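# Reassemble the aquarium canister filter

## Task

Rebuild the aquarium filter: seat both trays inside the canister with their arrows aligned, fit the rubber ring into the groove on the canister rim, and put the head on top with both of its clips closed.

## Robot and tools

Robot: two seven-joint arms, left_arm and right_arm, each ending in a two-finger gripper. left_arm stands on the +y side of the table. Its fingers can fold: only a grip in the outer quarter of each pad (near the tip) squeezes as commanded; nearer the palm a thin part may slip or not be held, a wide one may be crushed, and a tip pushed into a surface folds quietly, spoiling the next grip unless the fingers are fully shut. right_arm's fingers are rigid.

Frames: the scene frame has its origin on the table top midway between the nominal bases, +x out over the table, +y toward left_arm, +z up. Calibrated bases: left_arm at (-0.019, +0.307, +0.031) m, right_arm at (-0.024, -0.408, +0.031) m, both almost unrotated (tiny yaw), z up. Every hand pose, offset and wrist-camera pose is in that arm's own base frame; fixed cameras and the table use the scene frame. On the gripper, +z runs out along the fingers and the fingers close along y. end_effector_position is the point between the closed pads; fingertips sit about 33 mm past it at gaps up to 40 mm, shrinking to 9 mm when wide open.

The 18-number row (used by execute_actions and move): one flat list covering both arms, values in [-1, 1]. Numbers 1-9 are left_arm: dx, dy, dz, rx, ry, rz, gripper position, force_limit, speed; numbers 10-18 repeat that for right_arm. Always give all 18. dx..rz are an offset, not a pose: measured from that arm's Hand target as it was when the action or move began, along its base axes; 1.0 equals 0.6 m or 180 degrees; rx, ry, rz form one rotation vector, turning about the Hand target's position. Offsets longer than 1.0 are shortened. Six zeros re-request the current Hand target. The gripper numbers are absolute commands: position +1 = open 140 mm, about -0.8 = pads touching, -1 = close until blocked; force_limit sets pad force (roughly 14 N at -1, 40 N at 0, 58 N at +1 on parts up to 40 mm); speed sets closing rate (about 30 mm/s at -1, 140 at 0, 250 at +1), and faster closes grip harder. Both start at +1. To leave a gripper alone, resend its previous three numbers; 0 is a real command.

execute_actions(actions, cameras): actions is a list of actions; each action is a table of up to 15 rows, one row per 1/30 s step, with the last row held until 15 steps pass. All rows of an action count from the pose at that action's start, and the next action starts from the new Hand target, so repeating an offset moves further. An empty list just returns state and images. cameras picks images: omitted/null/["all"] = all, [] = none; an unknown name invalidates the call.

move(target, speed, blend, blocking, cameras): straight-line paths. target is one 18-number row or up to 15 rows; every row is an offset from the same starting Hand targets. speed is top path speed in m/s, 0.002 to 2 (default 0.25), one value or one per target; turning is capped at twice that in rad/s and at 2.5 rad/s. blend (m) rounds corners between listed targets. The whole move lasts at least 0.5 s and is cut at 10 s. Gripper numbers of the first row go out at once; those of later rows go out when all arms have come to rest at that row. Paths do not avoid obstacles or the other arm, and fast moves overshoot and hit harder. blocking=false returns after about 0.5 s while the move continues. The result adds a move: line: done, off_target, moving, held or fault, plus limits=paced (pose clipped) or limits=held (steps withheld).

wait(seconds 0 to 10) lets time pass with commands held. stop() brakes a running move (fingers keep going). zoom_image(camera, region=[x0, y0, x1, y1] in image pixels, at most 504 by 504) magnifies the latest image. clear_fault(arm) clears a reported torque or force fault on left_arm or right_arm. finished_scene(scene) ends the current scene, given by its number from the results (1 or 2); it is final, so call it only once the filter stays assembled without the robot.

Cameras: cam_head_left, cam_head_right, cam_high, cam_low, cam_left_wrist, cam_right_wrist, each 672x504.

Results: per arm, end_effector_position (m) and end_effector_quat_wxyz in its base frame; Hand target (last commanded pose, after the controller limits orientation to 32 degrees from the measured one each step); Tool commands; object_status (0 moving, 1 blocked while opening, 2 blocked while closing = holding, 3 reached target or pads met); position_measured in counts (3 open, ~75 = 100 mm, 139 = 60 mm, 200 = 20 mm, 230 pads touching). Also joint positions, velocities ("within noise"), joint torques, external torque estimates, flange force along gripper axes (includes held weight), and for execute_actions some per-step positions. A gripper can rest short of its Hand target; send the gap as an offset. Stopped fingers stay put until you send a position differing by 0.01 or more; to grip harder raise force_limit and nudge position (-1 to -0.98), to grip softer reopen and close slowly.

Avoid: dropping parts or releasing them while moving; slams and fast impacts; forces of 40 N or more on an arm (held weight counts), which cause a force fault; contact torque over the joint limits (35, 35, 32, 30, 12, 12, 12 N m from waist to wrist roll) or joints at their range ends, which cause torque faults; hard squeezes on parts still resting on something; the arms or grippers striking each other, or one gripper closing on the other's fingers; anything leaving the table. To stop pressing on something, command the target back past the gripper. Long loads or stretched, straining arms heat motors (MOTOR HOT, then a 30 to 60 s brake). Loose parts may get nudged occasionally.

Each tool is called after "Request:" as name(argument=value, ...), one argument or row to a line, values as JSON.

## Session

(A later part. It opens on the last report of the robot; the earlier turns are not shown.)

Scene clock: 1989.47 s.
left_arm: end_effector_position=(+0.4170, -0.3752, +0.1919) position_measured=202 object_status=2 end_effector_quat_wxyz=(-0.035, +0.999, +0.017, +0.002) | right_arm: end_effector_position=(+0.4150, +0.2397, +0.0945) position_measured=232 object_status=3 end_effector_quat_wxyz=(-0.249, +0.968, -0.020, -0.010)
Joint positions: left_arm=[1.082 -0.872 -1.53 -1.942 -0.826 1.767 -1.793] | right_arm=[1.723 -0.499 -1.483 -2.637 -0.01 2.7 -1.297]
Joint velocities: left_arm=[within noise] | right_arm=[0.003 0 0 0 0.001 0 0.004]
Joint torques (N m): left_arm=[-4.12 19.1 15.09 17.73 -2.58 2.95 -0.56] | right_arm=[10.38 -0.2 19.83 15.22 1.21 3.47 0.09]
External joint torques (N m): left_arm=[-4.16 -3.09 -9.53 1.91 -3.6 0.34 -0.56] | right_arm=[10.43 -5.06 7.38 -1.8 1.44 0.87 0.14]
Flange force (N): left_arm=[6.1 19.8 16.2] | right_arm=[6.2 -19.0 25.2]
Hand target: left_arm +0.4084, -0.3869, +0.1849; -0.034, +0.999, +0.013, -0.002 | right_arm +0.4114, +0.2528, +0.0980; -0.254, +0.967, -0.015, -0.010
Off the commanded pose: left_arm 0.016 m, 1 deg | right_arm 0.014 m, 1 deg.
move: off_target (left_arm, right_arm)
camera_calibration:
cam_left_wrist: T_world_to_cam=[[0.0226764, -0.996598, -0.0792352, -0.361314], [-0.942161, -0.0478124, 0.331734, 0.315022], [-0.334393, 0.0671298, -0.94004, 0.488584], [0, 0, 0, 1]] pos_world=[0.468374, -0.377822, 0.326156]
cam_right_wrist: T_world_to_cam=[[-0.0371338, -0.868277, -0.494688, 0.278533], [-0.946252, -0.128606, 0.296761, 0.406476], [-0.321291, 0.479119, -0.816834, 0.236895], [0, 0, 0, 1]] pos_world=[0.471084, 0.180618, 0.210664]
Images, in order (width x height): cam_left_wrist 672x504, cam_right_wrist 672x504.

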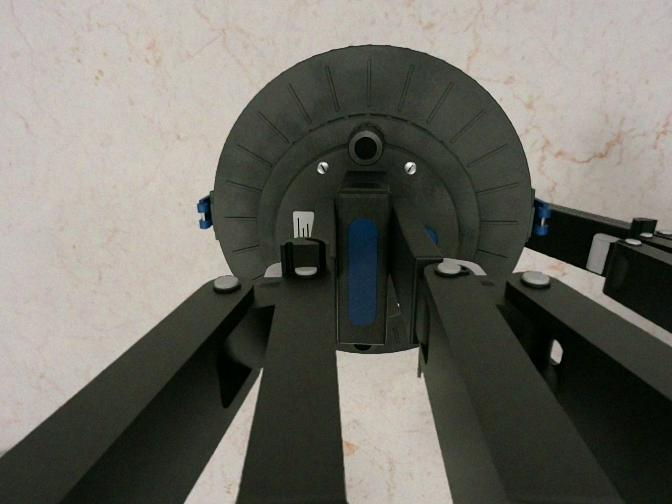

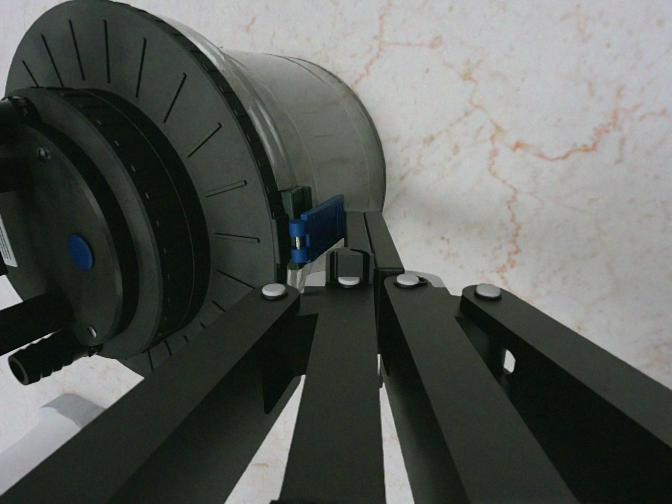

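Request:
move(
  target=[
    [0,0.008,0.006,0,0,0,-1,0,-1,-0.016,-0.08,0,0,0,0,-1,0,-1],
    [0,0.008,0.012,0,0,0,-1,0,-1,-0.016,-0.11,0.1,0,0,0,-1,0,-1],
  ],
  speed=[0.05,0.08],
  cameras=["cam_left_wrist","cam_right_wrist","cam_head_right","cam_head_left"],
)

Request:
zoom_image(
  camera="cam_left_wrist",
  region=[490, 150, 590, 250],
)

Request:
zoom_image(
  camera="cam_left_wrist",
  region=[160, 160, 260, 260],
)

Request:
zoom_image(
  camera="cam_right_wrist",
  region=[220, 110, 400, 270],
)

Request:
zoom_image(
  camera="cam_head_right",
  region=[280, 220, 370, 310],
)

Scene clock: 1999.53 s.
left_arm: end_effector_position=(+0.4130, -0.3798, +0.1927) position_measured=202 object_status=2 end_effector_quat_wxyz=(-0.033, +0.999, +0.015, +0.002) | right_arm: end_effector_position=(+0.4032, +0.1866, +0.1580) position_measured=232 object_status=3 end_effector_quat_wxyz=(-0.254, +0.967, -0.011, -0.007)
Joint positions: left_arm=[1.071 -0.868 -1.529 -1.944 -0.826 1.769 -1.8] | right_arm=[1.28 -0.632 -1.151 -2.659 -0.102 2.463 -1.285]
Joint velocities: left_arm=[within noise] | right_arm=[0 0 0 0 -0.001 -0.005 0.002]
Joint torques (N m): left_arm=[-1.85 21.89 24.46 17.08 0.71 1.77 -0.08] | right_arm=[-0.19 -1.07 14.53 18.21 0.64 2.34 0.18]
External joint torques (N m): left_arm=[-1.92 -0.26 -0.19 1.14 -0.31 -0.86 -0.08] | right_arm=[-0.25 -1.12 1.17 -0.44 0.32 -0.29 0.23]
Flange force (N): left_arm=[-3.8 1.5 -3.0] | right_arm=[-8.2 -1.5 -6.1]
Hand target: left_arm +0.4084, -0.3821, +0.1921; -0.034, +0.999, +0.013, -0.002 | right_arm +0.4018, +0.1868, +0.1580; -0.254, +0.967, -0.015, -0.010
Off the commanded pose: left_arm 0.005 m, 1 deg | right_arm 0.001 m, 1 deg.
move: off_target (left_arm)
camera_calibration:
cam_left_wrist: T_world_to_cam=[[0.0191337, -0.996998, -0.0750206, -0.365322], [-0.942275, -0.0430696, 0.332058, 0.312617], [-0.334292, 0.0643366, -0.940271, 0.487293], [0, 0, 0, 1]] pos_world=[0.464459, -0.382112, 0.326974]
cam_right_wrist: T_world_to_cam=[[-0.0172432, -0.863345, -0.50432, 0.255989], [-0.947122, -0.147533, 0.284945, 0.375428], [-0.32041, 0.482566, -0.815149, 0.309193], [0, 0, 0, 1]] pos_world=[0.459059, 0.127189, 0.274162]
Images, in order (width x height): cam_head_left 672x504, cam_head_right 672x504, cam_left_wrist 672x504, cam_right_wrist 672x504.

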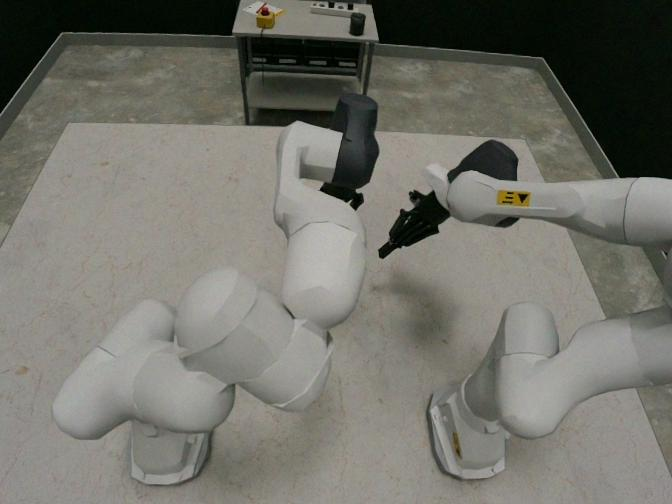

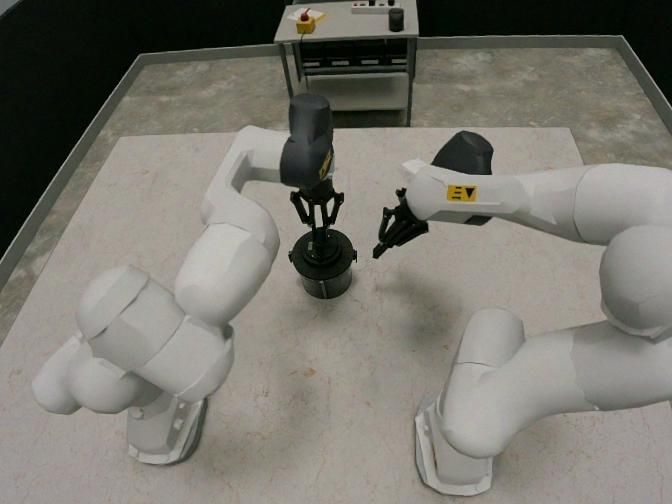

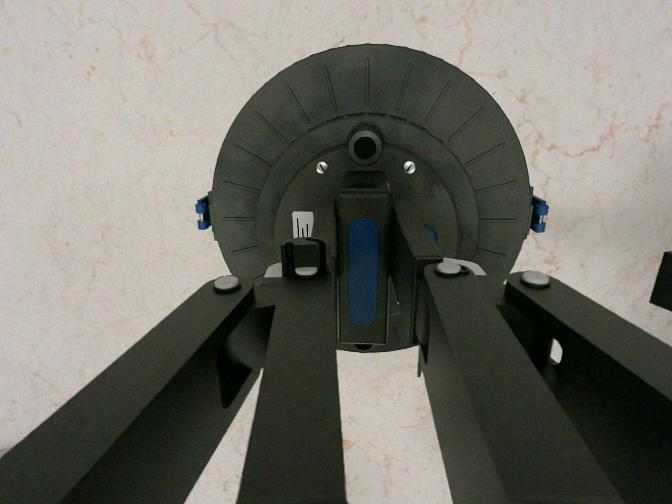

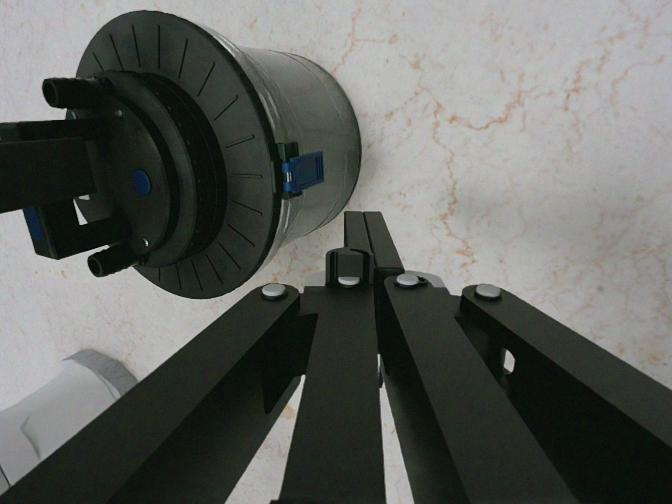

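Scaled by 5.040 from the camera's 672x504 image, which has a finer 960x720 frame.

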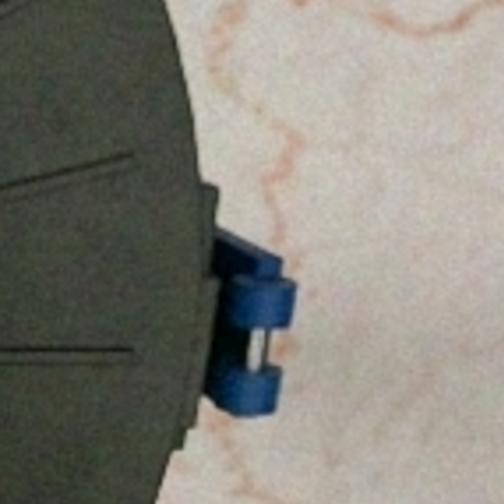

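Scaled by 5.040 from the camera's 672x504 image, which has a finer 960x720 frame.

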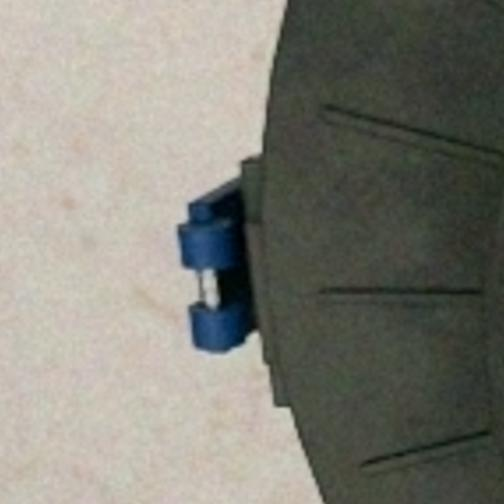

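Scaled by 2.800 from the camera's 672x504 image, which has a finer 960x720 frame.

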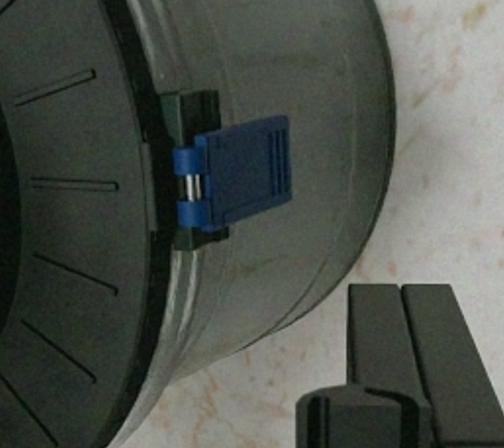

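Scaled by 5.600 from the camera's 672x504 image, which has a finer 960x720 frame.

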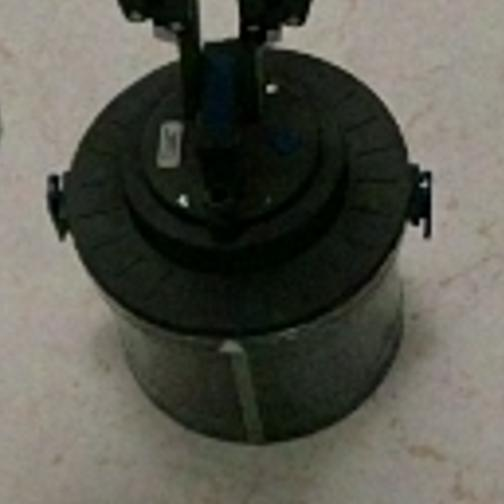

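Request:
execute_actions(
  actions=[
    [[0.0077,0.0038,0.0015,0,0,0,-1,0,-1,0,0,0,0,0,0,-1,0,-1]],
    [[0,0,0,0,0,0,-0.3,0,-1,0,0,0,0,0,0,-1,0,-1]],
    [[0,0,0,0,0,0,-0.3,0,-1,0,0,0,0,0,0,-1,0,-1]],
    [[0,0,0,0,0,0,-0.3,0,-1,0,0,0,0,0,0,-1,0,-1]],
  ],
  cameras=[],
)

Request:
move(
  target=[
    [0,0,0.17,0,0,0,-0.3,0,-1,0,0,0,0,0,0,-1,0,-1],
    [0.05,0.4,0.25,-0.02,0,0,-0.3,0,-1,-0.05,-0.15,0.15,0,0,0,-1,0,-1],
  ],
  speed=[0.1,0.2],
)

Request:
zoom_image(
  camera="cam_low",
  region=[320, 190, 400, 260],
)

Request:
zoom_image(
  camera="cam_high",
  region=[200, 170, 310, 290],
)

Request:
zoom_image(
  camera="cam_head_left",
  region=[280, 220, 370, 310],
)

Request:
zoom_image(
  camera="cam_head_right",
  region=[280, 220, 370, 310],
)

Scene clock: 2013.93 s.
left_arm: end_effector_position=(+0.4142, -0.3798, +0.1928) position_measured=167 object_status=3 end_effector_quat_wxyz=(-0.033, +0.999, +0.015, -0.001) | right_arm: end_effector_position=(+0.4029, +0.1866, +0.1579) position_measured=232 object_status=3 end_effector_quat_wxyz=(-0.254, +0.967, -0.011, -0.008)
Joint positions: left_arm=[1.082 -0.865 -1.535 -1.936 -0.825 1.763 -1.8] | right_arm=[1.28 -0.632 -1.151 -2.659 -0.102 2.462 -1.285]
Joint torques (N m): left_arm=[0.19 21.58 25.17 16.24 0.94 2.45 0.18] | right_arm=[-0.15 -1.13 14.45 18.24 0.61 2.42 0.17]
External joint torques (N m): left_arm=[0.24 -0.76 0.64 0.19 -0.06 -0.16 0.19] | right_arm=[-0.14 -1.16 1.12 -0.47 0.29 -0.22 0.22]
External joint torques at the end of the 1st action: left_arm=[0.21 -0.58 0.74 1.77 0.11 -0.26 0.24] | right_arm=[-0.26 -1.09 1.04 -0.49 0.29 -0.25 0.23]
External joint torques at the end of the 2nd action: left_arm=[0.21 -0.58 0.64 0.19 -0.07 -0.17 0.24] | right_arm=[-0.19 -1.12 1.04 -0.46 0.3 -0.23 0.26]
External joint torques at the end of the 3rd action: left_arm=[0.07 -0.7 0.6 0.3 -0.07 -0.16 0.17] | right_arm=[-0.18 -1.16 1.08 -0.4 0.28 -0.21 0.3]
Flange force (N): left_arm=[0.2 -0.2 -0.8] | right_arm=[-7.8 -1.5 -5.5]
Flange force at the end of the 1st action (N): left_arm=[4.2 3.6 -3.7] | right_arm=[-7.9 -1.3 -5.6]
Flange force at the end of the 2nd action (N): left_arm=[0.2 -0.4 -0.8] | right_arm=[-7.7 -1.4 -5.4]
Flange force at the end of the 3rd action (N): left_arm=[0.0 0.0 -1.0] | right_arm=[-7.7 -1.6 -5.6]
Hand target: left_arm +0.4130, -0.3798, +0.1930; -0.034, +0.999, +0.013, -0.002 | right_arm +0.4018, +0.1868, +0.1580; -0.254, +0.967, -0.015, -0.010
Off the commanded pose: left_arm 0.001 m, 0 deg | right_arm 0.001 m, 1 deg.
Step readings (end_effector_position of left_arm | right_arm; steps 1 to 15: 1st action; 16 to 30: 2nd action; 31 to 45: 3rd action; 46 to 60: 4th action):
0: (+0.4130, -0.3799, +0.1927) | (+0.4029, +0.1866, +0.1579)
1: (+0.4131, -0.3799, +0.1927) | (+0.4029, +0.1866, +0.1579)
2: (+0.4136, -0.3800, +0.1926) | (+0.4029, +0.1866, +0.1579)
4: (+0.4141, -0.3792, +0.1923) | (+0.4029, +0.1866, +0.1579)
8: (+0.4141, -0.3790, +0.1922) | (+0.4029, +0.1866, +0.1579)
15: (+0.4141, -0.3791, +0.1923) | (+0.4029, +0.1866, +0.1579)
16: (+0.4141, -0.3791, +0.1923) | (+0.4029, +0.1866, +0.1579)
17: (+0.4141, -0.3791, +0.1923) | (+0.4029, +0.1866, +0.1579)
19: (+0.4140, -0.3789, +0.1921) | (+0.4029, +0.1866, +0.1579)
23: (+0.4142, -0.3795, +0.1925) | (+0.4029, +0.1866, +0.1579)
30: (+0.4142, -0.3797, +0.1927) | (+0.4029, +0.1866, +0.1579)
31: (+0.4142, -0.3797, +0.1927) | (+0.4029, +0.1866, +0.1579)
32: (+0.4142, -0.3797, +0.1927) | (+0.4029, +0.1866, +0.1579)
34: (+0.4142, -0.3798, +0.1927) | (+0.4029, +0.1866, +0.1579)
38: (+0.4142, -0.3798, +0.1927) | (+0.4029, +0.1866, +0.1579)
45: (+0.4142, -0.3798, +0.1928) | (+0.4029, +0.1866, +0.1579)
46: (+0.4142, -0.3798, +0.1928) | (+0.4029, +0.1866, +0.1579)
47: (+0.4142, -0.3798, +0.1928) | (+0.4029, +0.1866, +0.1579)
49: (+0.4142, -0.3798, +0.1928) | (+0.4029, +0.1866, +0.1579)
53: (+0.4142, -0.3798, +0.1928) | (+0.4029, +0.1866, +0.1579)
60: (+0.4142, -0.3798, +0.1928) | (+0.4029, +0.1866, +0.1579)
No camera images: "cameras" was empty.

Scene clock: 2017.43 s.
left_arm: end_effector_position=(+0.4424, -0.1415, +0.3433) position_measured=167 object_status=3 end_effector_quat_wxyz=(-0.001, +1.000, +0.015, -0.003) | right_arm: end_effector_position=(+0.3726, +0.0976, +0.2479) position_measured=232 object_status=3 end_effector_quat_wxyz=(-0.256, +0.966, -0.019, -0.011)
Joint positions: left_arm=[0.95 -0.638 -0.965 -2.043 -0.51 1.627 -1.475] | right_arm=[0.915 -0.871 -0.919 -2.6 -0.163 2.065 -1.279]
Joint velocities: left_arm=[0 0 0 0 0 0 0.005] | right_arm=[within noise]
Joint torques (N m): left_arm=[-0.07 2.07 15.94 20.97 1.08 3.05 0.27] | right_arm=[0.14 0.13 15.78 19.55 0.78 2.35 -0.23]
External joint torques (N m): left_arm=[-0.12 0.08 0.61 -0.39 0.2 0.41 0.27] | right_arm=[0.12 -1.73 0.95 -0.34 -0.41 -0.27 -0.18]
Flange force (N): left_arm=[-2.5 -2.0 1.4] | right_arm=[-7.7 -0.2 -2.5]
Hand target: left_arm +0.4430, -0.1398, +0.3430; -0.002, +1.000, +0.013, -0.003 | right_arm +0.3718, +0.0968, +0.2480; -0.254, +0.967, -0.015, -0.010
Off the commanded pose: left_arm 0.002 m, 0 deg | right_arm 0.001 m, 0 deg.
move: done
camera_calibration:
cam_left_wrist: T_world_to_cam=[[0.0187558, -0.999761, -0.0112329, -0.139093], [-0.938833, -0.0214744, 0.343703, 0.298], [-0.343862, 0.00409937, -0.939011, 0.618552], [0, 0, 0, 1]] pos_world=[0.495078, -0.135196, 0.476841]
cam_right_wrist: T_world_to_cam=[[-0.0344863, -0.861315, -0.506899, 0.230854], [-0.945764, -0.135806, 0.295104, 0.303471], [-0.323018, 0.489584, -0.809918, 0.414577], [0, 0, 0, 1]] pos_world=[0.428889, 0.0370805, 0.363238]

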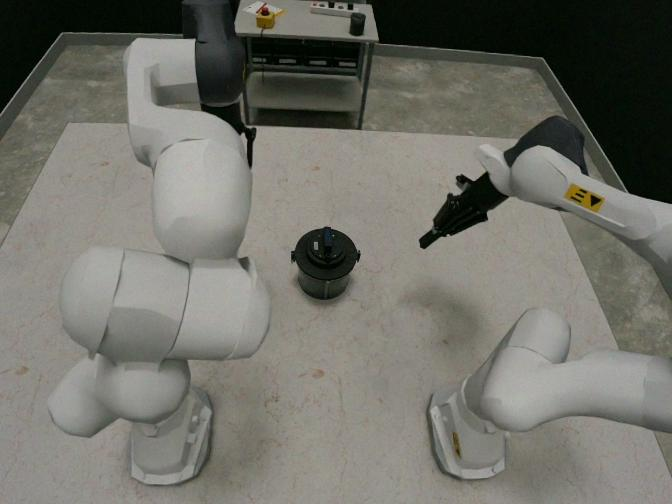

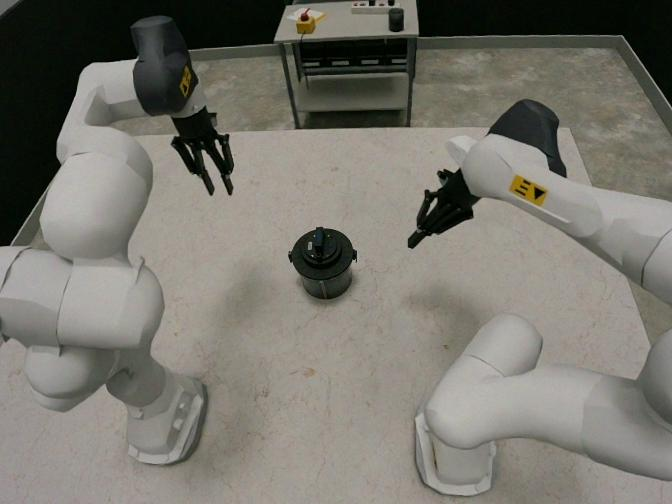

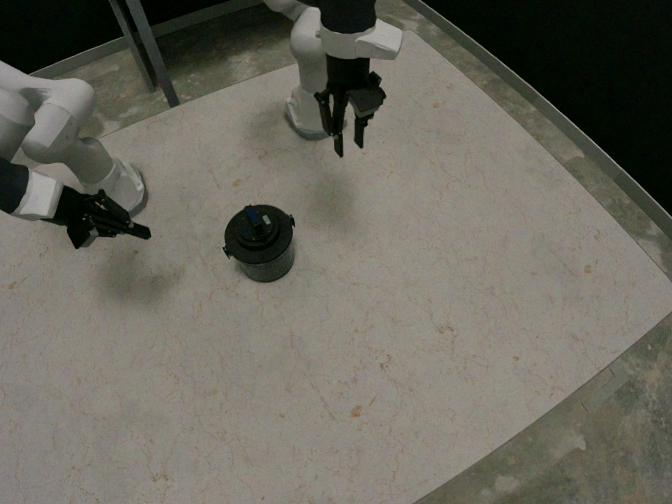

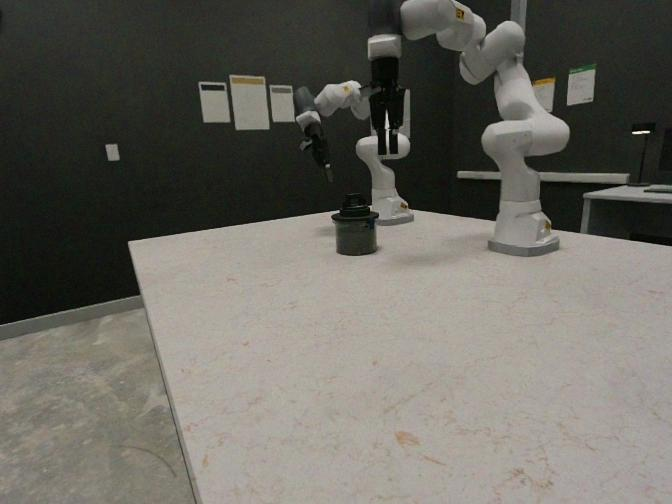

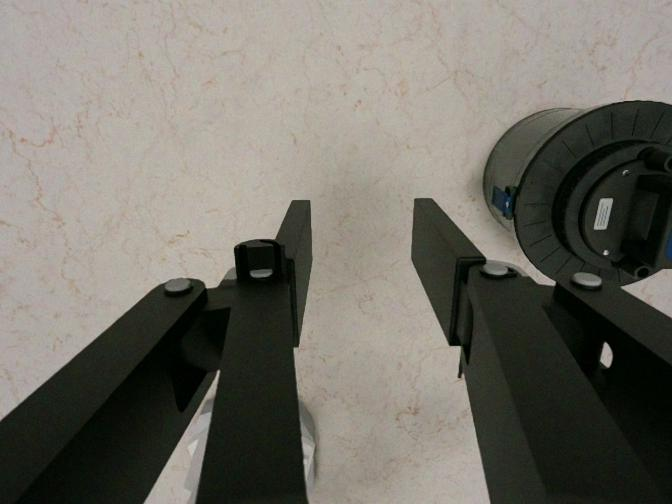

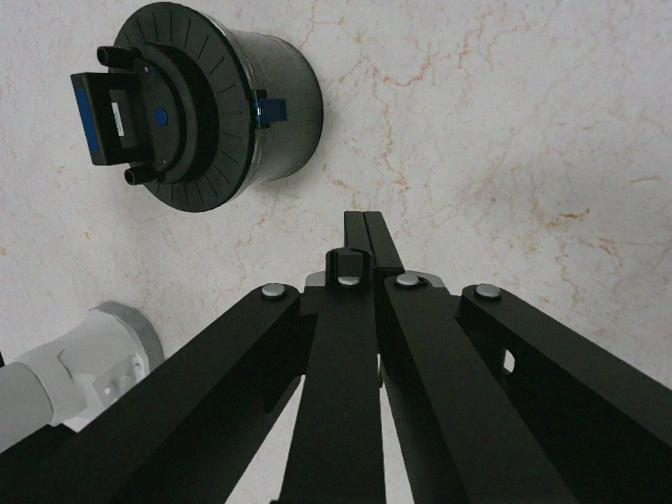

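Scaled by 6.300 from the camera's 672x504 image, which has a finer 960x720 frame.

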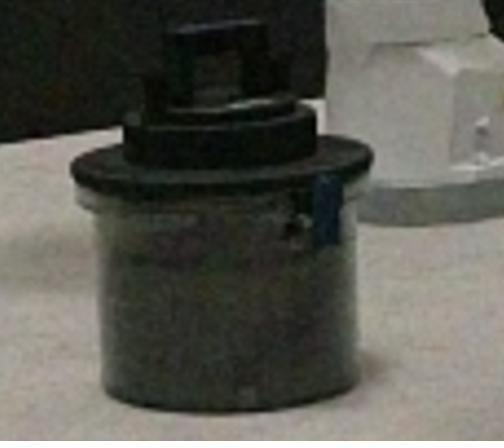

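Scaled by 4.200 from the camera's 672x504 image, which has a finer 960x720 frame.

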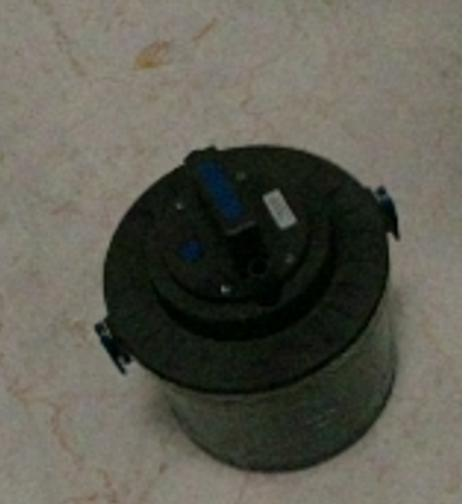

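Scaled by 5.600 from the camera's 672x504 image, which has a finer 960x720 frame.

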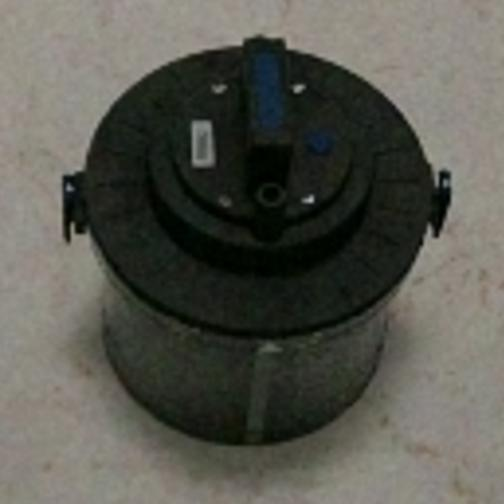

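Scaled by 5.600 from the camera's 672x504 image, which has a finer 960x720 frame.

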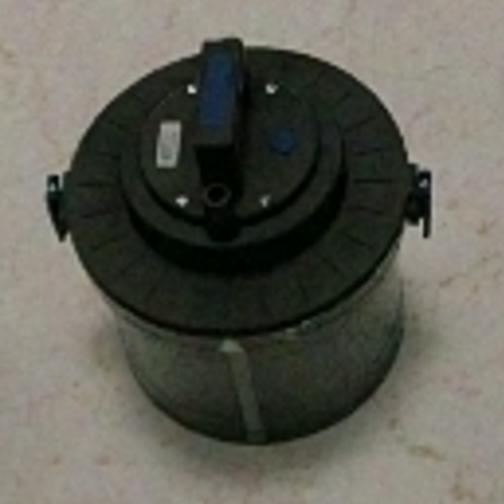

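Request:
zoom_image(
  camera="cam_left_wrist",
  region=[472, 90, 672, 290],
)

Request:
zoom_image(
  camera="cam_right_wrist",
  region=[180, 30, 340, 190],
)

Scaled by 2.520 from the camera's 672x504 image, which has a finer 960x720 frame.

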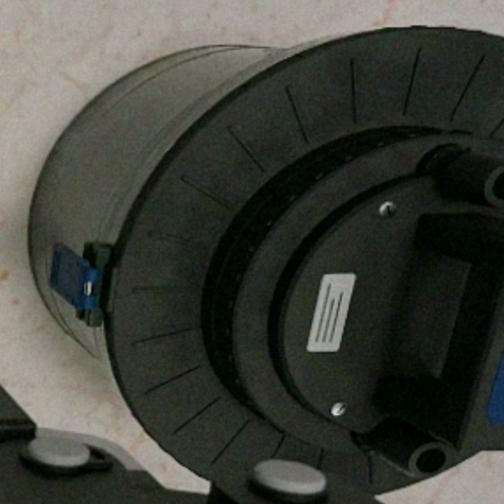

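Scaled by 3.150 from the camera's 672x504 image, which has a finer 960x720 frame.

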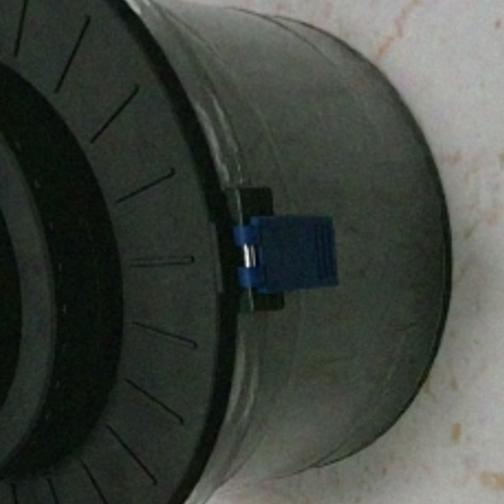

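Request:
finished_scene(
  scene=1,
)

The scene is finished: the task was done.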